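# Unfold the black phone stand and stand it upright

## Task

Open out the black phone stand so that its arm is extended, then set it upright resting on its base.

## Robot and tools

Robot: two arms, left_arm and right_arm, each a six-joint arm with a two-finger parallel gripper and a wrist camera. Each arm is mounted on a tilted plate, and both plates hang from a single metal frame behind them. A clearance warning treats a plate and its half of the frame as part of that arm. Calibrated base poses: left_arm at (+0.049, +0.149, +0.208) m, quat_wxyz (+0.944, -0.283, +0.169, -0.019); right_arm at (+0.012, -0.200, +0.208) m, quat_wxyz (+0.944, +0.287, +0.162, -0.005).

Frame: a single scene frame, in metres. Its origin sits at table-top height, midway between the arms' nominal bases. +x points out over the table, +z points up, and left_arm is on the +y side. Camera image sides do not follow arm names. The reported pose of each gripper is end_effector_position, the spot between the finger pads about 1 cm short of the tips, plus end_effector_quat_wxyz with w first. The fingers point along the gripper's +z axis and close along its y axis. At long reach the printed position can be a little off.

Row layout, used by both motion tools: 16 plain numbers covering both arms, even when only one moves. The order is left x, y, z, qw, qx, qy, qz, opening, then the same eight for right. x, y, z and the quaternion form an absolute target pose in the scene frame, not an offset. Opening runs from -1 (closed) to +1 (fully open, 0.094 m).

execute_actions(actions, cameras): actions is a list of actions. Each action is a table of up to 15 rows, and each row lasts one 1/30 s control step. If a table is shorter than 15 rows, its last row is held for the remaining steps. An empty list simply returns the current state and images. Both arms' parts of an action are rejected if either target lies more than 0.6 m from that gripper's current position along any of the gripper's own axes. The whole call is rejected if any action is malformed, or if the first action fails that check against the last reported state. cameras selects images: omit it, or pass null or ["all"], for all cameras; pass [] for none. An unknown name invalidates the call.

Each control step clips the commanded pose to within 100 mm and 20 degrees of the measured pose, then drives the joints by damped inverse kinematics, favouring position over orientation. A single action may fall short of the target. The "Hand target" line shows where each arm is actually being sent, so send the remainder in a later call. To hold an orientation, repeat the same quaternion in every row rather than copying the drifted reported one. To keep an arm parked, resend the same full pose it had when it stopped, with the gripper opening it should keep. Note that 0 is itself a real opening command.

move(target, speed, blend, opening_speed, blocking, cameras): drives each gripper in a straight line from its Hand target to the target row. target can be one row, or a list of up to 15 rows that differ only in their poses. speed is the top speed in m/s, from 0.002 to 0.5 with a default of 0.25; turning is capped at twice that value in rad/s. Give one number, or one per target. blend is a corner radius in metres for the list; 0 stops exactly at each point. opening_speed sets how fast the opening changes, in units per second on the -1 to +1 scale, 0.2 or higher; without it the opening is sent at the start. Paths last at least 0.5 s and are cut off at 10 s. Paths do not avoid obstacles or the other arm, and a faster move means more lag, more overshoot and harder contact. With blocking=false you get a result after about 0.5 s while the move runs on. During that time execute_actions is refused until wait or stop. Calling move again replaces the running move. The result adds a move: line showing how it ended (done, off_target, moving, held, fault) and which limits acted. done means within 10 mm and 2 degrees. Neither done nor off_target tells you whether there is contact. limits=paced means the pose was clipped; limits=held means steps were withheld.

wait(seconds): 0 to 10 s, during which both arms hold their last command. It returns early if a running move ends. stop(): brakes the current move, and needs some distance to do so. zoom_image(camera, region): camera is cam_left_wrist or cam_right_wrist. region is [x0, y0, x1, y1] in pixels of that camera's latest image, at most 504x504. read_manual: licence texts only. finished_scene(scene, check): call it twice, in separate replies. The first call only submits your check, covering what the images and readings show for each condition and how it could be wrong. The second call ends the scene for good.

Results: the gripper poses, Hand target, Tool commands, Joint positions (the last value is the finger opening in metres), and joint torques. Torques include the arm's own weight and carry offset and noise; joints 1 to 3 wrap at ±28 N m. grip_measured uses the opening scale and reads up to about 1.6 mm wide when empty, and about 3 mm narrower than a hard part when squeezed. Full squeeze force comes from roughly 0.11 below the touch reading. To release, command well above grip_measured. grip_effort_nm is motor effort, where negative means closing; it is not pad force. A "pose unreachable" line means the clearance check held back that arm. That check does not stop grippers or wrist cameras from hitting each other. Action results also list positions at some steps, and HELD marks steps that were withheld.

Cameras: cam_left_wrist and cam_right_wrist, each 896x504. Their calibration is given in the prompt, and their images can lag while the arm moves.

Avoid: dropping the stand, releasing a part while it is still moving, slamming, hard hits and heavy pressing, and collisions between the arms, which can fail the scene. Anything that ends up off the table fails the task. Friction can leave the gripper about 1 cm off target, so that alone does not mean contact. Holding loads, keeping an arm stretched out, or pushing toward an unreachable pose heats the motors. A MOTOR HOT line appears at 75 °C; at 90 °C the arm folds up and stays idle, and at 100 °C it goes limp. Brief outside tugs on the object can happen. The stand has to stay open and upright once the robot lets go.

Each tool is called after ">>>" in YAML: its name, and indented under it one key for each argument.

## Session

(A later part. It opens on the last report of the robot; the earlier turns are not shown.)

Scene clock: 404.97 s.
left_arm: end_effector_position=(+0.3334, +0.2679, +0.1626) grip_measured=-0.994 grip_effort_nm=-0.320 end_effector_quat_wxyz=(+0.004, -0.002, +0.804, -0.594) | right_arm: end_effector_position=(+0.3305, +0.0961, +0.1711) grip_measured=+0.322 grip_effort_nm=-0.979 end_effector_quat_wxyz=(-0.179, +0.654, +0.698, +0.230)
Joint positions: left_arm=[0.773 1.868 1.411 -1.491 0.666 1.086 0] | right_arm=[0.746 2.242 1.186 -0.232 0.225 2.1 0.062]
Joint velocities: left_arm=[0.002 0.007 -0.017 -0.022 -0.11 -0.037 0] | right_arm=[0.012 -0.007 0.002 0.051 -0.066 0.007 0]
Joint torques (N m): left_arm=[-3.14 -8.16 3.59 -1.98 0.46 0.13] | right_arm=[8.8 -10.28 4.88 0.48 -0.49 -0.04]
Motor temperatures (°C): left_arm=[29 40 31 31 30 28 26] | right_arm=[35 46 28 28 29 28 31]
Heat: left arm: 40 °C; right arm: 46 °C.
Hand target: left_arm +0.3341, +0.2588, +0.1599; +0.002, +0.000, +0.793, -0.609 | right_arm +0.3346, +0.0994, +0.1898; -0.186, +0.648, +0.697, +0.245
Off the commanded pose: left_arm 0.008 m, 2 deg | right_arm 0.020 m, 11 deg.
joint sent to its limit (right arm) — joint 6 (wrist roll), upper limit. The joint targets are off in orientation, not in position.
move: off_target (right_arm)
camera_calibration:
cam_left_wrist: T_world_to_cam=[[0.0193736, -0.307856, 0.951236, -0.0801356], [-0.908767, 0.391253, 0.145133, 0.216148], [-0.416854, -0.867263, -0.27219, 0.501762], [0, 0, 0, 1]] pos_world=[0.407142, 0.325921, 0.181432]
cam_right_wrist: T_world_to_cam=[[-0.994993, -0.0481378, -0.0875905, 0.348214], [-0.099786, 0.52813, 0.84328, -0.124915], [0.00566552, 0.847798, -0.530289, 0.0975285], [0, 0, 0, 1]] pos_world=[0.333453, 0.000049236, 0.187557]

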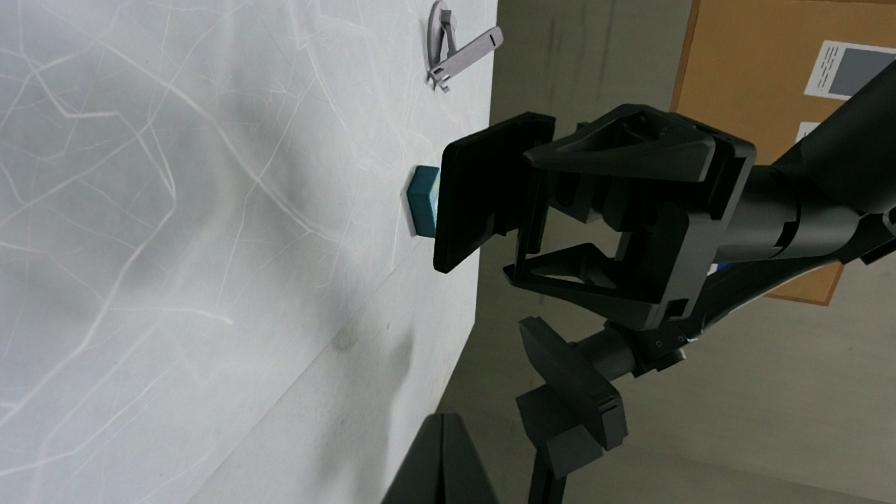

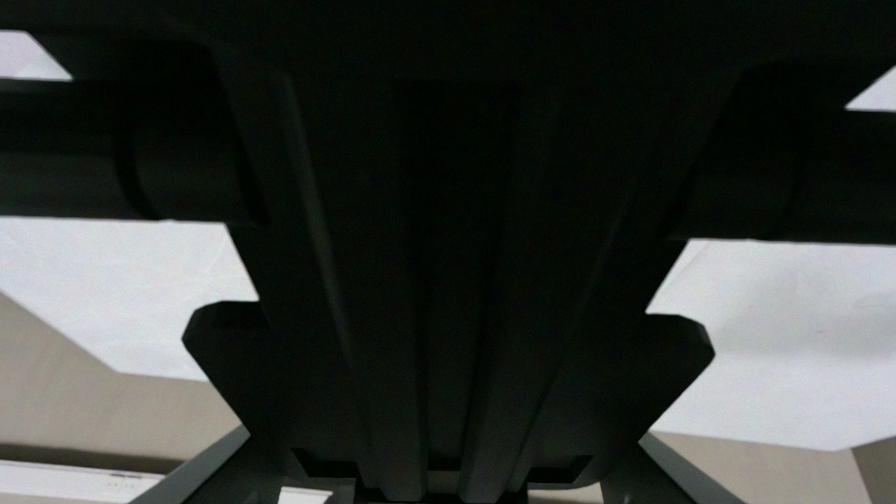

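>>> move:
  target:
    - [0.327,0.20,0.135,0,0.0,0.7071,-0.7071,-1,0.335,0.10,0.19,-0.1715,0.7233,0.640,0.1938,0.2]
    - [0.327,0.135,0.131,0,0.0,0.7071,-0.7071,-1,0.335,0.10,0.19,-0.1715,0.7233,0.640,0.1938,0.2]
  speed: 0.1

>>> zoom_image:
  camera: "cam_left_wrist"
  region: [350, 0, 850, 504]

Scene clock: 416.70 s.
left_arm: end_effector_position=(+0.3250, +0.1393, +0.1321) grip_measured=-0.994 grip_effort_nm=-0.315 end_effector_quat_wxyz=(-0.002, -0.002, +0.709, -0.705) | right_arm: end_effector_position=(+0.3303, +0.0961, +0.1711) grip_measured=+0.322 grip_effort_nm=-0.984 end_effector_quat_wxyz=(-0.179, +0.654, +0.698, +0.230)
Joint positions: left_arm=[0.562 2.108 1.16 -1.181 0.892 1.072 0] | right_arm=[0.746 2.242 1.186 -0.233 0.224 2.1 0.062]
Joint velocities: left_arm=[0.012 0.002 0.002 0.037 -0.007 -0.11 0] | right_arm=[-0.017 0.002 0.012 0.007 -0.007 0.051 0]
Joint torques (N m): left_arm=[-4.38 -7.97 0.76 -1.71 0.45 -0.01] | right_arm=[8.73 -10.09 5.33 0.52 -0.48 0.02]
Motor temperatures (°C): left_arm=[29 39 31 32 30 28 26] | right_arm=[35 45 28 28 29 28 31]
Heat: left arm: 39 °C; right arm: 45 °C.
Hand target: left_arm +0.3268, +0.1335, +0.1312; +0.004, +0.000, +0.706, -0.708 | right_arm +0.3350, +0.0995, +0.1896; -0.186, +0.648, +0.697, +0.245
Off the commanded pose: left_arm 0.005 m, 0 deg | right_arm 0.020 m, 11 deg.
joint sent to its limit (right arm) — joint 6 (wrist roll), upper limit. The joint targets are off in orientation, not in position.
move: off_target (right_arm)
camera_calibration:
cam_left_wrist: T_world_to_cam=[[0.025617, -0.0213655, 0.999443, -0.138861], [-0.904881, 0.424439, 0.0322666, 0.272253], [-0.424892, -0.905204, -0.00846041, 0.351563], [0, 0, 0, 1]] pos_world=[0.39929, 0.199714, 0.132974]
cam_right_wrist: T_world_to_cam=[[-0.995016, -0.0487421, -0.0869902, 0.347981], [-0.0995974, 0.528172, 0.843276, -0.12495], [0.00484282, 0.847737, -0.530395, 0.0978374], [0, 0, 0, 1]] pos_world=[0.333328, 0.0000160676, 0.187531]

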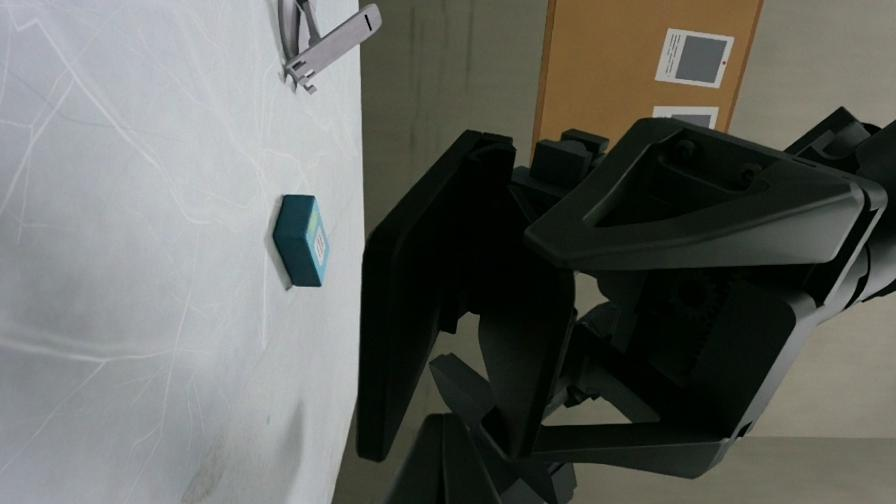

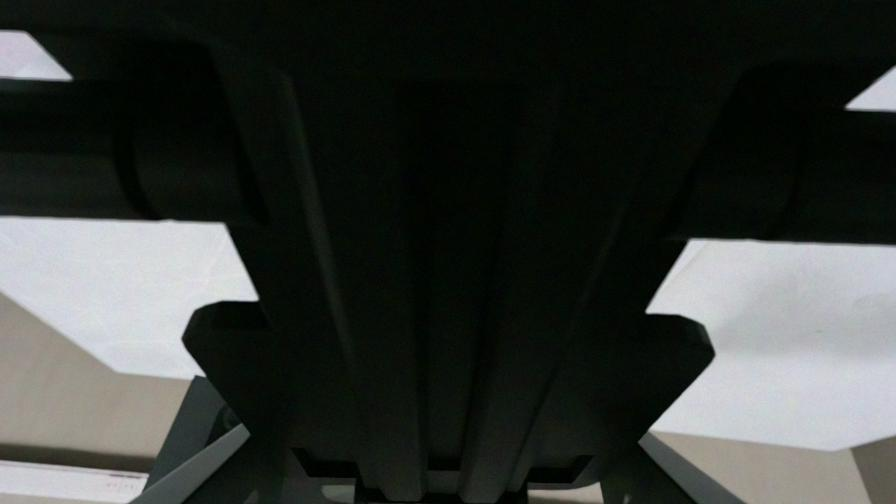

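Scaled by 1.000.

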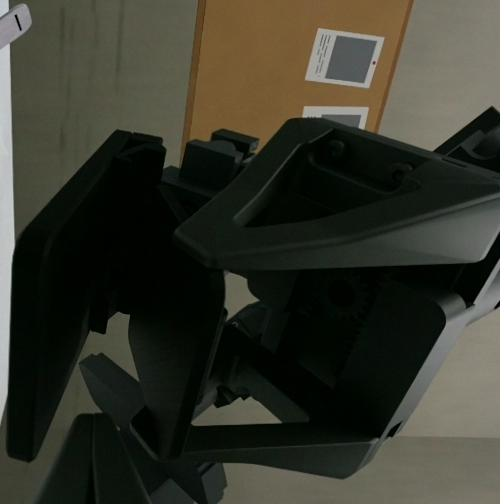

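>>> move:
  target:
    - [0.312,0.13,0.131,0,0.0,0.7071,-0.7071,-1,0.335,0.10,0.19,-0.1715,0.7233,0.640,0.1938,0.2]
    - [0.310,0.078,0.133,0,0.0,0.7071,-0.7071,-1,0.335,0.10,0.19,-0.1715,0.7233,0.640,0.1938,0.2]
  speed: 0.06

>>> zoom_image:
  camera: "cam_left_wrist"
  region: [250, 0, 750, 504]

Scene clock: 425.30 s.
left_arm: end_effector_position=(+0.3034, +0.0800, +0.1319) grip_measured=-0.994 grip_effort_nm=-0.320 end_effector_quat_wxyz=(-0.020, -0.011, +0.704, -0.710) | right_arm: end_effector_position=(+0.3298, +0.0958, +0.1709) grip_measured=+0.322 grip_effort_nm=-0.979 end_effector_quat_wxyz=(-0.179, +0.654, +0.699, +0.229)
Joint positions: left_arm=[0.436 2.108 0.952 -0.861 0.95 0.876 0] | right_arm=[0.746 2.242 1.186 -0.236 0.224 2.1 0.062]
Joint velocities: left_arm=[-0.002 -0.012 0.002 -0.022 0.022 -0.007 0.001] | right_arm=[0.002 0.017 -0.017 0.022 -0.007 -0.022 -0.001]
Joint torques (N m): left_arm=[-5.14 -9.03 -0.02 -1.37 0.49 -0.04] | right_arm=[8.76 -10.11 5.18 0.53 -0.5 0.01]
Motor temperatures (°C): left_arm=[30 39 30 32 30 28 26] | right_arm=[35 44 29 28 29 28 32]
Heat: left arm: 39 °C; right arm: 44 °C.
Hand target: left_arm +0.3107, +0.0781, +0.1332; +0.001, +0.000, +0.707, -0.707 | right_arm +0.3350, +0.0995, +0.1896; -0.186, +0.648, +0.697, +0.245
Off the commanded pose: left_arm 0.007 m, 3 deg | right_arm 0.020 m, 11 deg.
joint sent to its limit (right arm) — joint 6 (wrist roll), upper limit. The joint targets are off in orientation, not in position.
move: off_target (left_arm, right_arm)
camera_calibration:
cam_left_wrist: T_world_to_cam=[[0.0654964, -0.00735971, 0.997826, -0.152392], [-0.897296, 0.437037, 0.0621212, 0.270594], [-0.436544, -0.899413, 0.0220205, 0.287671], [0, 0, 0, 1]] pos_world=[0.378366, 0.139354, 0.128916]
cam_right_wrist: T_world_to_cam=[[-0.995064, -0.0504825, -0.0854355, 0.347333], [-0.0991994, 0.529291, 0.842621, -0.12478], [0.00268264, 0.846937, -0.531686, 0.0989794], [0, 0, 0, 1]] pos_world=[0.332974, -0.000249988, 0.187443]

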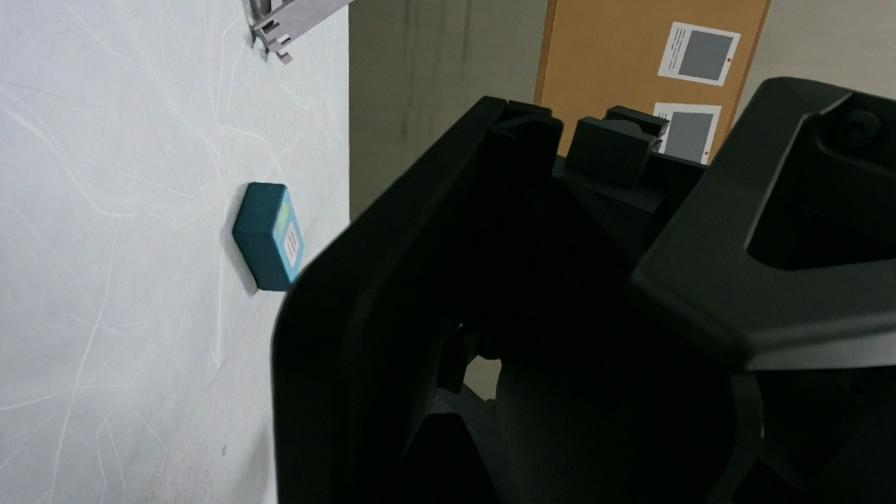

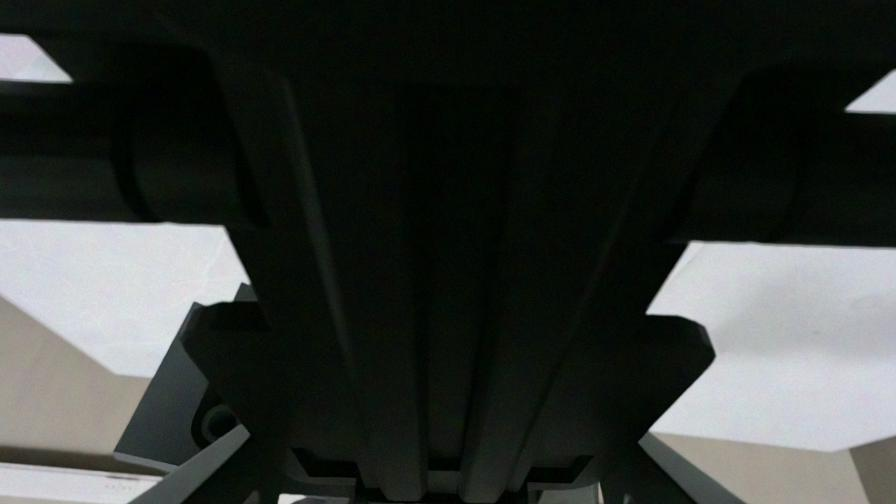

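Scaled by 1.000.

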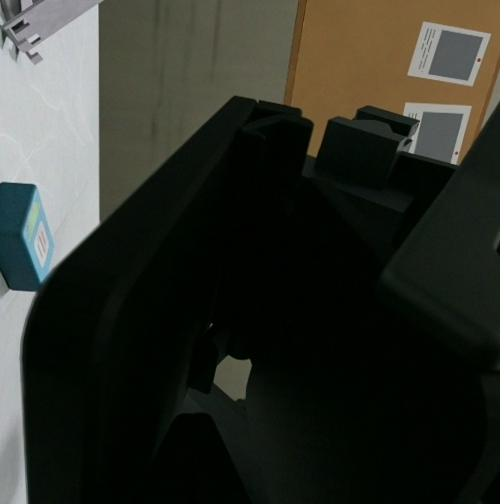

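>>> move:
  target:
    - [0.314,0.072,0.115,0,0.0,0.7071,-0.7071,-1,0.335,0.10,0.19,-0.1715,0.7233,0.640,0.1938,0.2]
    - [0.314,0.058,0.100,0,0.0,0.7071,-0.7071,-1,0.335,0.10,0.19,-0.1715,0.7233,0.640,0.1938,0.2]
  speed: 0.04

>>> zoom_image:
  camera: "cam_left_wrist"
  region: [250, 0, 750, 504]

Scene clock: 435.90 s.
left_arm: end_effector_position=(+0.3087, +0.0663, +0.1207) grip_measured=-0.994 grip_effort_nm=-0.310 end_effector_quat_wxyz=(-0.024, -0.021, +0.690, -0.723) | right_arm: end_effector_position=(+0.3272, +0.0832, +0.1630) grip_measured=+0.322 grip_effort_nm=-0.994 end_effector_quat_wxyz=(-0.155, +0.657, +0.709, +0.203)
Joint positions: left_arm=[0.414 2.198 0.99 -0.82 0.991 0.855 0] | right_arm=[0.746 2.242 1.186 -0.279 0.284 2.1 0.062]
Joint velocities: left_arm=[0.002 0.022 -0.007 0.007 -0.007 -0.022 0] | right_arm=[-0.017 -0.007 -0.012 -0.022 -0.051 -0.022 0]
Joint torques (N m): left_arm=[-4.92 -4.93 1.52 -0.66 0.11 -0.16] | right_arm=[8.68 -10.4 4.98 0.94 -1.13 -0.01]
Motor temperatures (°C): left_arm=[30 40 30 31 30 28 26] | right_arm=[35 44 29 28 29 28 32]
Heat: left arm: 40 °C; right arm: 44 °C.
Hand target: left_arm +0.3141, +0.0594, +0.1016; +0.000, +0.000, +0.707, -0.708 | right_arm +0.3350, +0.0983, +0.1904; -0.186, +0.648, +0.697, +0.244
Off the commanded pose: left_arm 0.023 m, 4 deg | right_arm 0.033 m, 11 deg.
joint sent to its limit (right arm) — joint 6 (wrist roll), upper limit. The joint targets are off in orientation, not in position.
move: off_target (left_arm, right_arm)
camera_calibration:
cam_left_wrist: T_world_to_cam=[[0.0838653, 0.0300458, 0.996024, -0.149541], [-0.900627, 0.430022, 0.0628609, 0.283483], [-0.426424, -0.902318, 0.063124, 0.270041], [0, 0, 0, 1]] pos_world=[0.383006, 0.126252, 0.114081]
cam_right_wrist: T_world_to_cam=[[-0.994377, -0.0632575, -0.0849269, 0.344225], [-0.105895, 0.589344, 0.800912, -0.107732], [-0.000612599, 0.805402, -0.592729, 0.119948], [0, 0, 0, 1]] pos_world=[0.330955, -0.0113404, 0.186614]

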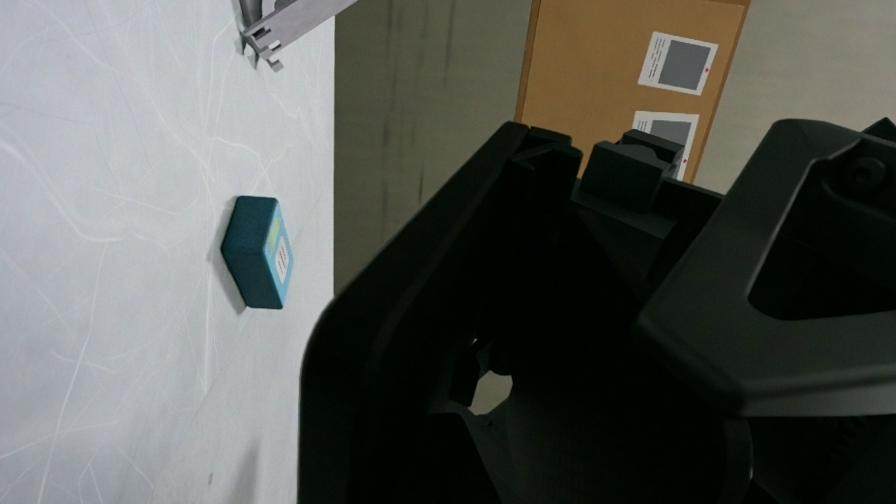

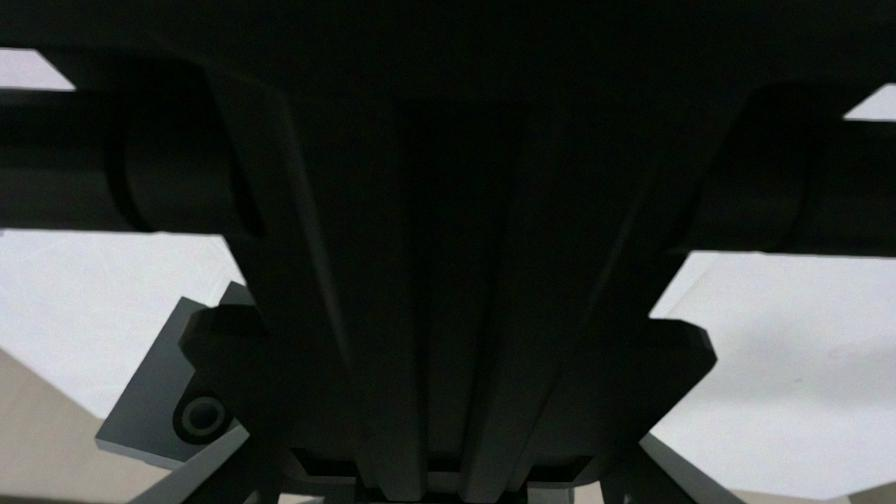

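Scaled by 1.000.

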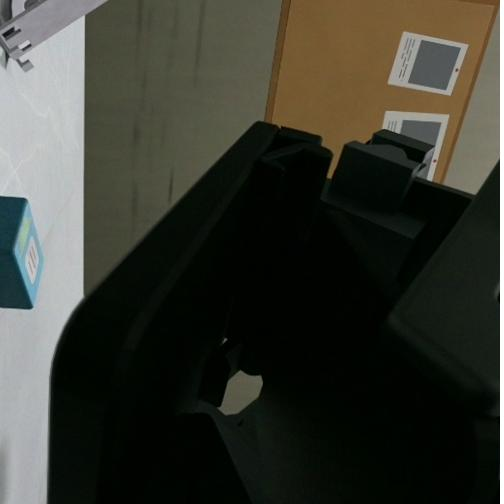

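>>> move:
  target: [0.316,0.052,0.080,0,0.0,0.7071,-0.7071,-1,0.338,0.118,0.205,-0.1715,0.7233,0.640,0.1938,0.2]
  speed: 0.03

>>> zoom_image:
  camera: "cam_left_wrist"
  region: [250, 0, 750, 504]

Scene clock: 441.57 s.
left_arm: end_effector_position=(+0.3122, +0.0618, +0.1182) grip_measured=-0.994 grip_effort_nm=-0.310 end_effector_quat_wxyz=(-0.039, -0.035, +0.673, -0.738) | right_arm: end_effector_position=(+0.3310, +0.0807, +0.1674) grip_measured=+0.322 grip_effort_nm=-0.974 end_effector_quat_wxyz=(-0.154, +0.656, +0.714, +0.194)
Joint positions: left_arm=[0.409 2.261 1.041 -0.869 1.022 0.862 0] | right_arm=[0.746 2.242 1.225 -0.34 0.289 2.1 0.062]
Joint velocities: left_arm=[-0.012 0.002 -0.002 -0.022 0.037 -0.007 0] | right_arm=[0.007 0.007 -0.002 -0.037 0.022 -0.051 0.001]
Joint torques (N m): left_arm=[-3.82 -4.08 2.41 -0.16 -0.28 -0.01] | right_arm=[12.18 -8.95 7.2 1.01 -1.27 -0.04]
Motor temperatures (°C): left_arm=[30 39 30 31 30 28 26] | right_arm=[36 45 29 29 29 28 32]
Heat: left arm: 39 °C; right arm: 45 °C.
Hand target: left_arm +0.3166, +0.0558, +0.0838; -0.002, +0.001, +0.706, -0.709 | right_arm +0.3368, +0.1135, +0.2070; -0.190, +0.634, +0.706, +0.253
Off the commanded pose: left_arm 0.040 m, 8 deg | right_arm 0.053 m, 12 deg.
joint sent to its limit (right arm) — joint 6 (wrist roll), upper limit. The joint targets are off in position and orientation.
move: off_target (left_arm, right_arm)
camera_calibration:
cam_left_wrist: T_world_to_cam=[[0.125203, 0.0759359, 0.989221, -0.162237], [-0.897222, 0.434231, 0.0802255, 0.285359], [-0.423458, -0.897595, 0.122498, 0.259433], [0, 0, 0, 1]] pos_world=[0.386202, 0.121274, 0.105815]
cam_right_wrist: T_world_to_cam=[[-0.994337, -0.07588, -0.0743989, 0.34743], [-0.105146, 0.601027, 0.792282, -0.109153], [-0.0154027, 0.795619, -0.605602, 0.132424], [0, 0, 0, 1]] pos_world=[0.336025, -0.0133917, 0.192525]

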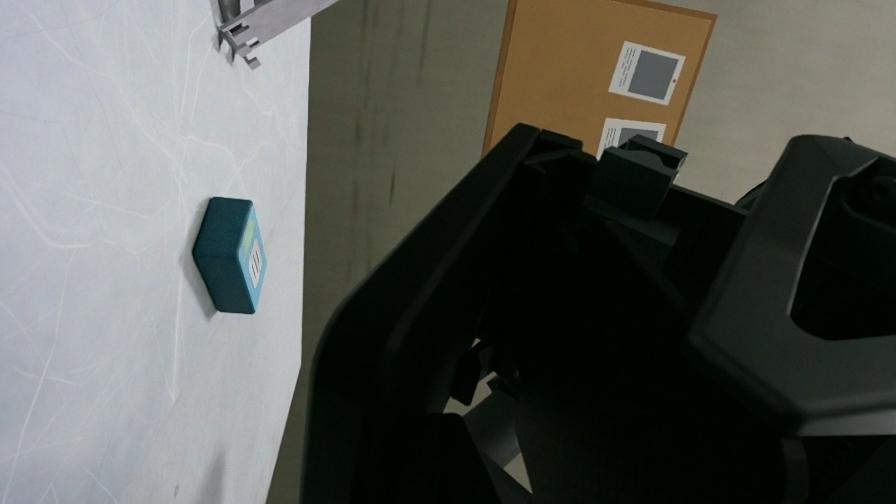

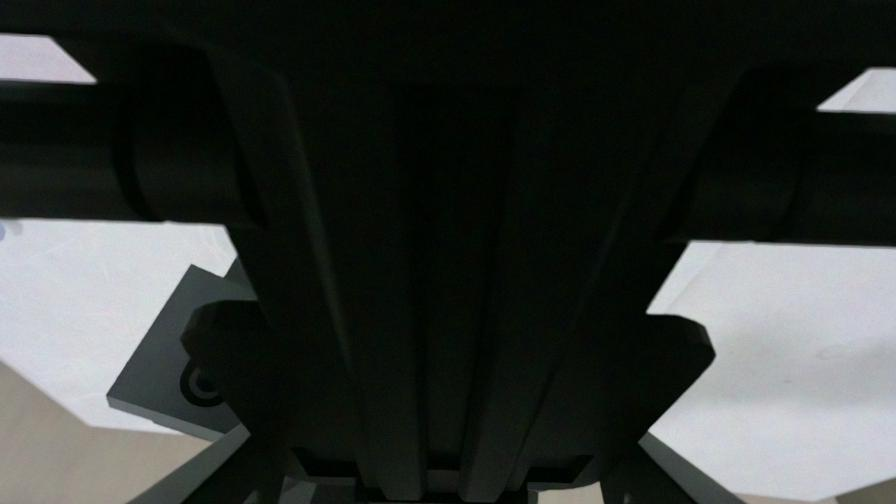

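Scaled by 1.000.

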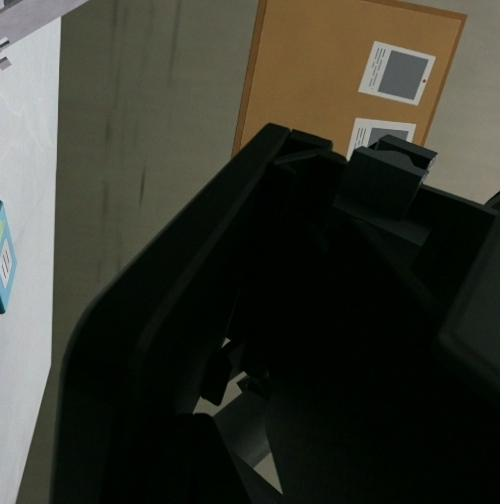

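>>> move:
  target: [0.316,0.050,0.070,0,0.0,0.7071,-0.7071,-1,0.335,0.125,0.220,-0.183,0.683,0.683,0.183,0.2]
  speed: 0.03

>>> zoom_image:
  camera: "cam_left_wrist"
  region: [250, 0, 750, 504]

Scene clock: 448.03 s.
left_arm: end_effector_position=(+0.3153, +0.0646, +0.1225) grip_measured=-0.994 grip_effort_nm=-0.315 end_effector_quat_wxyz=(-0.049, -0.039, +0.665, -0.745) | right_arm: end_effector_position=(+0.3351, +0.0833, +0.1893) grip_measured=+0.322 grip_effort_nm=-0.984 end_effector_quat_wxyz=(-0.163, +0.638, +0.733, +0.172)
Joint positions: left_arm=[0.409 2.271 1.073 -0.933 1.029 0.877 0] | right_arm=[0.77 2.254 1.354 -0.521 0.277 2.1 0.062]
Joint velocities: left_arm=[-0.002 0.002 -0.012 -0.037 -0.081 -0.022 -0.001] | right_arm=[0.007 -0.027 -0.017 -0.007 0.037 -0.022 0]
Joint torques (N m): left_arm=[-2.96 -2.45 2.41 0.28 -0.44 0.06] | right_arm=[12.37 -7.27 7.5 1.06 -1.25 -0.04]
Motor temperatures (°C): left_arm=[30 38 30 30 30 28 26] | right_arm=[37 44 30 29 30 28 32]
Heat: left arm: 38 °C; right arm: 44 °C.
Hand target: left_arm +0.3164, +0.0562, +0.0770; +0.004, -0.002, -0.704, +0.710 | right_arm +0.3335, +0.1202, +0.2221; -0.199, +0.614, +0.730, +0.225
Off the commanded pose: left_arm 0.054 m, 10 deg | right_arm 0.052 m, 8 deg.
joint sent to its limit (right arm) — joint 6 (wrist roll), upper limit. The joint targets are off in position and orientation.
move: off_target (left_arm, right_arm)
camera_calibration:
cam_left_wrist: T_world_to_cam=[[0.146676, 0.0962443, 0.984491, -0.174506], [-0.891516, 0.444078, 0.0894102, 0.282982], [-0.428586, -0.890804, 0.150939, 0.260385], [0, 0, 0, 1]] pos_world=[0.389476, 0.123081, 0.107196]
cam_right_wrist: T_world_to_cam=[[-0.989466, -0.137823, -0.0443009, 0.351191], [-0.120039, 0.61003, 0.783233, -0.121643], [-0.0809226, 0.7803, -0.620148, 0.169669], [0, 0, 0, 1]] pos_world=[0.346619, -0.00978469, 0.216053]

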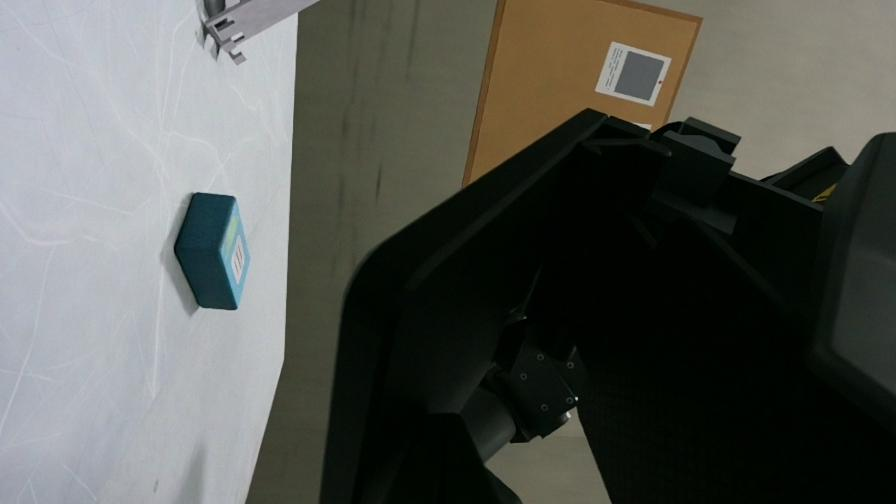

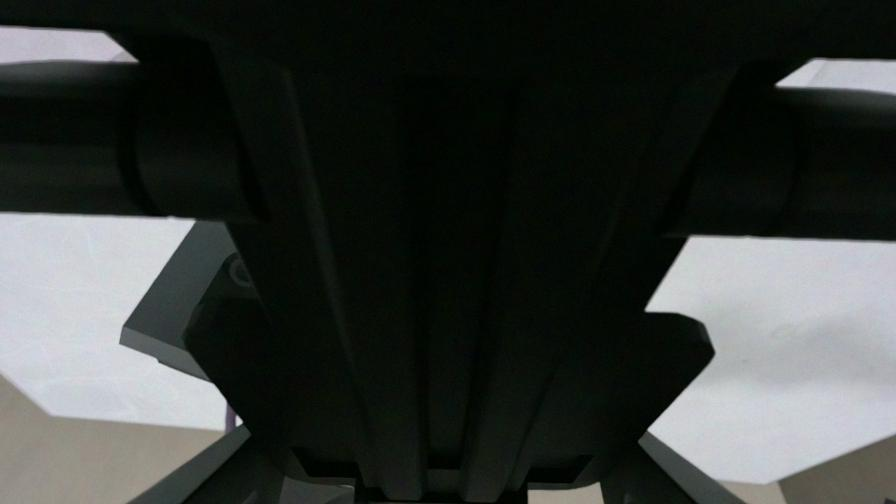

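Scaled by 1.000.

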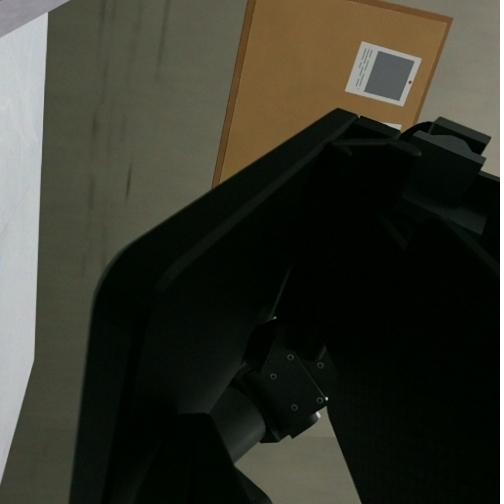

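>>> move:
  target: [0.316,0.040,0.055,0,0,0.7071,-0.7071,-1,0.335,0.13,0.235,-0.183,0.683,0.683,0.183,0.2]
  speed: 0.03

Scene clock: 467.57 s.
left_arm: end_effector_position=(+0.3152, +0.0667, +0.1253) grip_measured=-0.994 grip_effort_nm=-0.310 end_effector_quat_wxyz=(-0.065, -0.040, +0.659, -0.748) | right_arm: end_effector_position=(+0.3349, +0.0852, +0.1994) grip_measured=+0.322 grip_effort_nm=-0.989 end_effector_quat_wxyz=(-0.161, +0.629, +0.741, +0.170)
Joint positions: left_arm=[0.409 2.282 1.1 -0.992 1.021 0.891 0] | right_arm=[0.789 2.254 1.389 -0.571 0.281 2.1 0.062]
Joint velocities: left_arm=[0.007 0.032 -0.017 0.007 0.081 0.037 0] | right_arm=[-0.002 0.007 -0.007 -0.037 0.007 -0.007 0]
Joint torques (N m): left_arm=[-3.28 0.01 2.61 0.97 -0.37 0.04] | right_arm=[13.08 -7.71 7.99 1.12 -1.33 0.01]
Motor temperatures (°C): left_arm=[30 36 30 30 30 28 26] | right_arm=[38 43 31 30 30 28 32]
Heat: left arm: 36 °C; right arm: 43 °C.
Hand target: left_arm +0.3154, +0.0510, +0.0684; +0.007, -0.004, -0.702, +0.712 | right_arm +0.3335, +0.1246, +0.2375; -0.201, +0.605, +0.736, +0.230
Off the commanded pose: left_arm 0.075 m, 11 deg | right_arm 0.057 m, 9 deg.
joint sent to its limit (right arm) — joint 6 (wrist roll), upper limit. The joint targets are off in position and orientation.
move: off_target (left_arm, right_arm)
camera_calibration:
cam_left_wrist: T_world_to_cam=[[0.169337, 0.107329, 0.979697, -0.18472], [-0.879851, 0.464349, 0.101208, 0.275212], [-0.444058, -0.879125, 0.173065, 0.263148], [0, 0, 0, 1]] pos_world=[0.390278, 0.123372, 0.107575]
cam_right_wrist: T_world_to_cam=[[-0.985931, -0.160139, -0.0479053, 0.353109], [-0.137222, 0.611795, 0.779023, -0.124324], [-0.0954435, 0.774637, -0.625162, 0.180739], [0, 0, 0, 1]] pos_world=[0.348331, -0.00740004, 0.226758]

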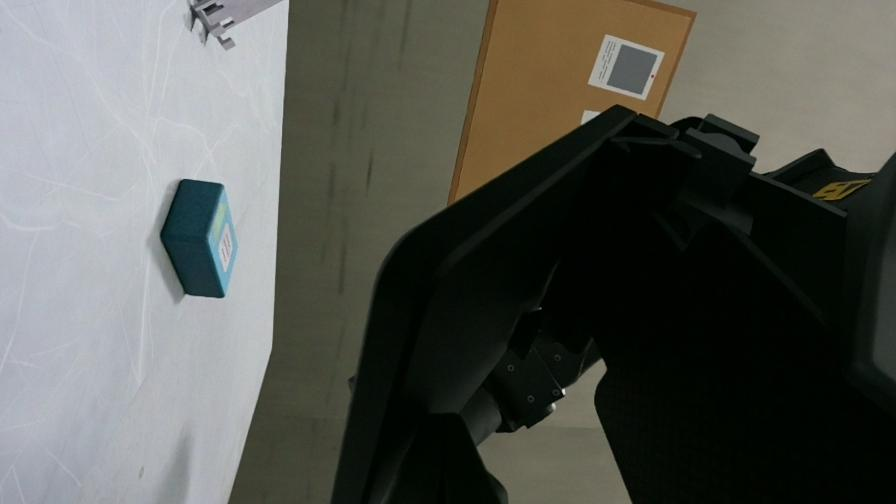

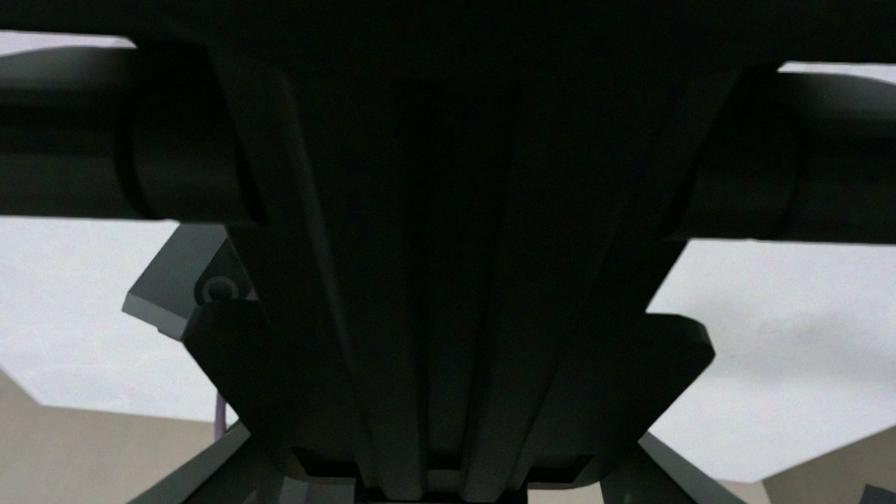

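>>> move:
  target: [0.316,0.022,0.055,0,0,0.7933,-0.6087,-1,0.335,0.145,0.24,-0.183,0.683,0.683,0.183,0.2]
  speed: 0.03

>>> move:
  target: [0.316,0.005,0.055,0,0,0.7933,-0.6087,-1,0.335,0.155,0.24,-0.183,0.683,0.683,0.183,0.2]
  speed: 0.03

Scene clock: 478.83 s.
left_arm: end_effector_position=(+0.3131, +0.0252, +0.0489) grip_measured=-0.994 grip_effort_nm=-0.315 end_effector_quat_wxyz=(-0.014, -0.013, +0.794, -0.608) | right_arm: end_effector_position=(+0.3456, +0.1297, +0.2403) grip_measured=+0.322 grip_effort_nm=-0.984 end_effector_quat_wxyz=(-0.190, +0.608, +0.734, +0.234)
Joint positions: left_arm=[0.295 2.248 0.871 -0.197 0.773 0.45 0] | right_arm=[0.851 2.288 1.497 -0.542 0.206 2.1 0.062]
Joint velocities: left_arm=[-0.022 0.017 -0.017 0.037 0.095 -0.007 0] | right_arm=[0.002 0.007 0.002 -0.037 -0.037 -0.007 0]
Joint torques (N m): left_arm=[-6.27 -9.22 -0.87 -0.86 0.56 -0.04] | right_arm=[9.76 -5.87 6.04 0.82 -0.46 -0.01]
Motor temperatures (°C): left_arm=[30 36 30 31 30 28 26] | right_arm=[39 42 31 30 31 28 32]
Heat: left arm: 36 °C; right arm: 42 °C.
Hand target: left_arm +0.3187, +0.0231, +0.0550; -0.001, -0.002, +0.794, -0.607 | right_arm +0.3358, +0.1438, +0.2407; -0.197, +0.597, +0.741, +0.235
Off the commanded pose: left_arm 0.007 m, 2 deg | right_arm 0.019 m, 12 deg.
joint sent to its limit (right arm) — joint 6 (wrist roll), upper limit. The joint targets are off in orientation, not in position.
move: off_target (right_arm)
camera_calibration:
cam_left_wrist: T_world_to_cam=[[0.0582625, -0.276074, 0.959369, -0.0596745], [-0.90069, 0.399915, 0.169781, 0.305149], [-0.430538, -0.873986, -0.225357, 0.254039], [0, 0, 0, 1]] pos_world=[0.387695, 0.0835187, 0.0626909]
cam_right_wrist: T_world_to_cam=[[-0.980533, -0.160078, -0.113706, 0.386661], [-0.179453, 0.495554, 0.849837, -0.169319], [-0.0796929, 0.853699, -0.514633, 0.130568], [0, 0, 0, 1]] pos_world=[0.359155, 0.0343366, 0.255054]

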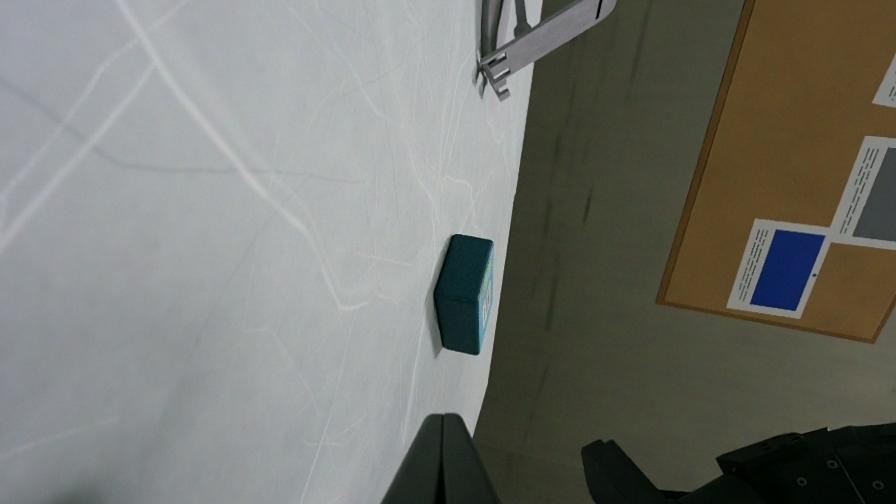

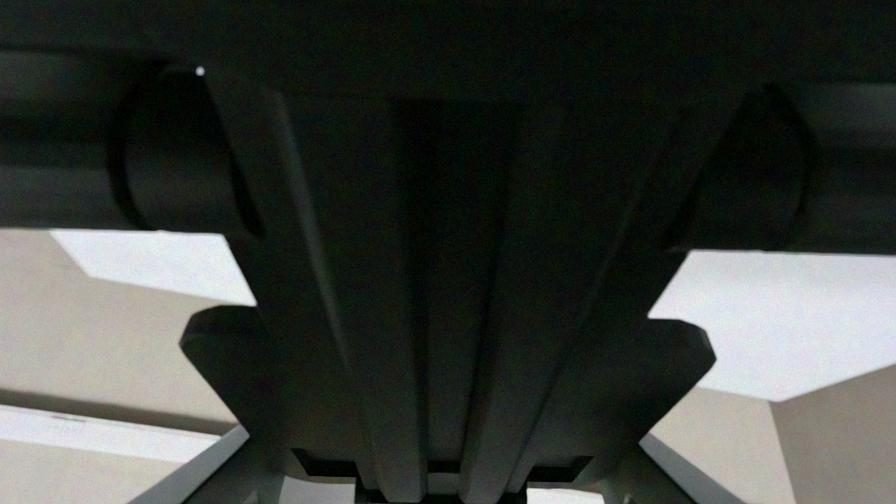

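Scene clock: 483.07 s.
left_arm: end_effector_position=(+0.3194, +0.0124, +0.0520) grip_measured=-0.994 grip_effort_nm=-0.310 end_effector_quat_wxyz=(+0.002, -0.009, +0.796, -0.605) | right_arm: end_effector_position=(+0.3455, +0.1395, +0.2392) grip_measured=+0.322 grip_effort_nm=-0.984 end_effector_quat_wxyz=(-0.190, +0.605, +0.737, +0.235)
Joint positions: left_arm=[0.247 2.248 0.844 -0.093 0.773 0.387 0] | right_arm=[0.859 2.322 1.529 -0.542 0.206 2.1 0.062]
Joint velocities: left_arm=[-0.012 0.012 0.007 -0.022 0.037 -0.051 0] | right_arm=[-0.002 0.007 0.002 0.022 -0.007 0.037 0]
Joint torques (N m): left_arm=[-6.58 -6.8 -0.73 -0.75 0.57 -0.03] | right_arm=[10.06 -6.05 6.15 0.85 -0.43 -0.03]
Motor temperatures (°C): left_arm=[30 38 30 30 30 28 26] | right_arm=[38 42 31 30 30 28 32]
Heat: left arm: 38 °C; right arm: 42 °C.
Hand target: left_arm +0.3161, +0.0051, +0.0553; +0.001, -0.001, +0.793, -0.609 | right_arm +0.3352, +0.1543, +0.2400; -0.196, +0.593, +0.744, +0.237
Off the commanded pose: left_arm 0.009 m, 1 deg | right_arm 0.019 m, 12 deg.
joint sent to its limit (right arm) — joint 6 (wrist roll), upper limit. The joint targets are off in orientation, not in position.
move: off_target (right_arm)
camera_calibration:
cam_left_wrist: T_world_to_cam=[[0.0342979, -0.282956, 0.958519, -0.0587187], [-0.910386, 0.386852, 0.146775, 0.319898], [-0.412336, -0.877657, -0.244331, 0.241501], [0, 0, 0, 1]] pos_world=[0.392824, 0.0715871, 0.0683363]
cam_right_wrist: T_world_to_cam=[[-0.978811, -0.167246, -0.118145, 0.38949], [-0.186759, 0.492547, 0.850011, -0.170308], [-0.0839692, 0.854064, -0.513345, 0.122798], [0, 0, 0, 1]] pos_world=[0.359742, 0.0441478, 0.253817]

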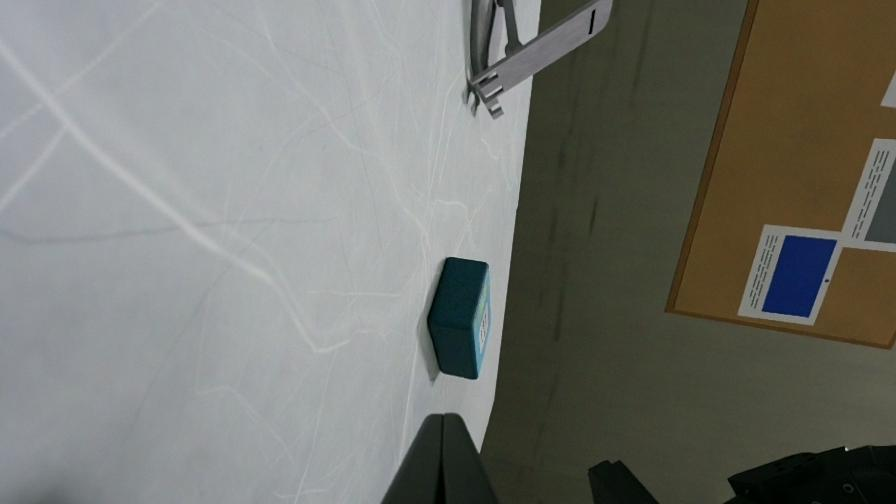

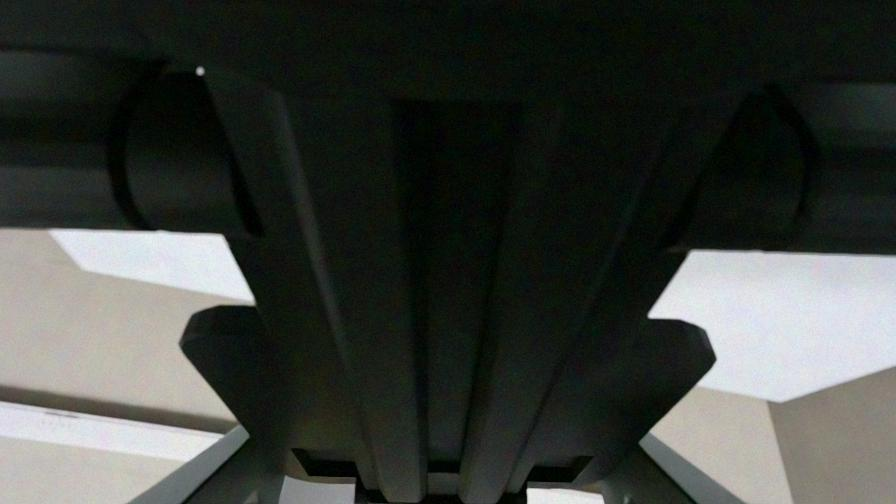

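>>> move:
  target:
    - [0.325,0.15,0.05,0,0,0.7933,-0.6087,-1,0.335,0.125,0.24,-0.183,0.683,0.683,0.183,0.2]
    - [0.335,0.33,0.14,0,0,0.7933,-0.6087,-1,0.335,0.10,0.24,-0.183,0.683,0.683,0.183,0.2]
  speed: 0.1

Scene clock: 490.00 s.
left_arm: end_effector_position=(+0.3297, +0.3244, +0.1355) grip_measured=-0.994 grip_effort_nm=-0.310 end_effector_quat_wxyz=(+0.017, -0.025, +0.826, -0.563) | right_arm: end_effector_position=(+0.3303, +0.1061, +0.2299) grip_measured=+0.322 grip_effort_nm=-0.984 end_effector_quat_wxyz=(-0.192, +0.611, +0.738, +0.213)
Joint positions: left_arm=[0.908 1.967 1.597 -1.561 0.628 1.156 0] | right_arm=[0.833 2.224 1.392 -0.541 0.206 2.1 0.062]
Joint velocities: left_arm=[-0.032 -0.022 0.007 0.037 -0.007 0.081 -0.001] | right_arm=[0.007 -0.002 -0.002 -0.007 0.066 -0.007 0.001]
Joint torques (N m): left_arm=[-0.7 -13.35 5.46 -1.98 0.2 -0.03] | right_arm=[6.86 -10.88 3.55 0.71 -0.46 -0.01]
Motor temperatures (°C): left_arm=[30 40 30 31 30 28 26] | right_arm=[37 42 30 30 30 28 32]
Heat: left arm: 40 °C; right arm: 42 °C.
Hand target: left_arm +0.3321, +0.3309, +0.1397; +0.026, -0.022, +0.834, -0.551 | right_arm +0.3347, +0.1002, +0.2394; -0.197, +0.614, +0.731, +0.223
Off the commanded pose: left_arm 0.009 m, 7 deg | right_arm 0.013 m, 11 deg.
joint read past its limit (left arm) — joint 4 (wrist pitch), lower limit.
joint sent to its limit (left arm) — joint 4 (wrist pitch), lower limit. The joint targets are off in orientation, not in position.
joint sent to its limit (right arm) — joint 6 (wrist roll), upper limit. The joint targets are off in orientation, not in position.
move: off_target (left_arm, right_arm)
camera_calibration:
cam_left_wrist: T_world_to_cam=[[0.0432642, -0.377679, 0.924925, -0.0185607], [-0.926741, 0.330658, 0.178369, 0.215646], [-0.3732, -0.864883, -0.335705, 0.535348], [0, 0, 0, 1]] pos_world=[0.400443, 0.384699, 0.158422]
cam_right_wrist: T_world_to_cam=[[-0.981796, -0.172473, -0.0795626, 0.360622], [-0.159369, 0.520121, 0.839092, -0.15824], [-0.103339, 0.836497, -0.53814, 0.159224], [0, 0, 0, 1]] pos_world=[0.345293, 0.0113119, 0.247155]

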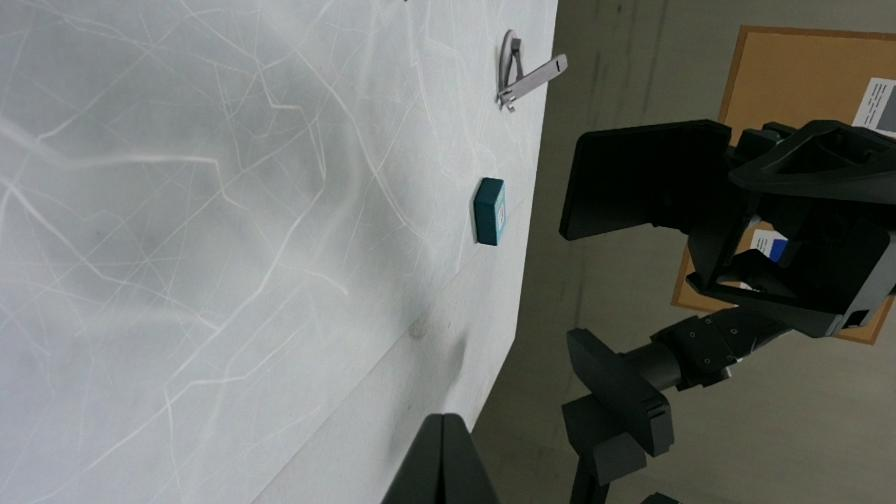

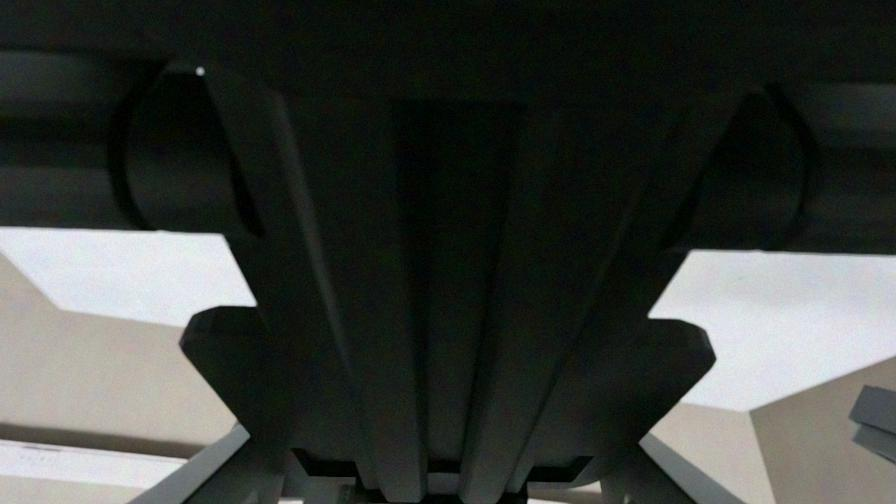

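>>> zoom_image:
  camera: "cam_left_wrist"
  region: [500, 60, 896, 400]

Scaled by 1.273.

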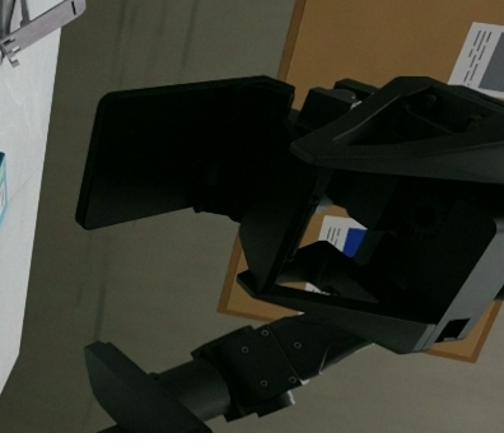

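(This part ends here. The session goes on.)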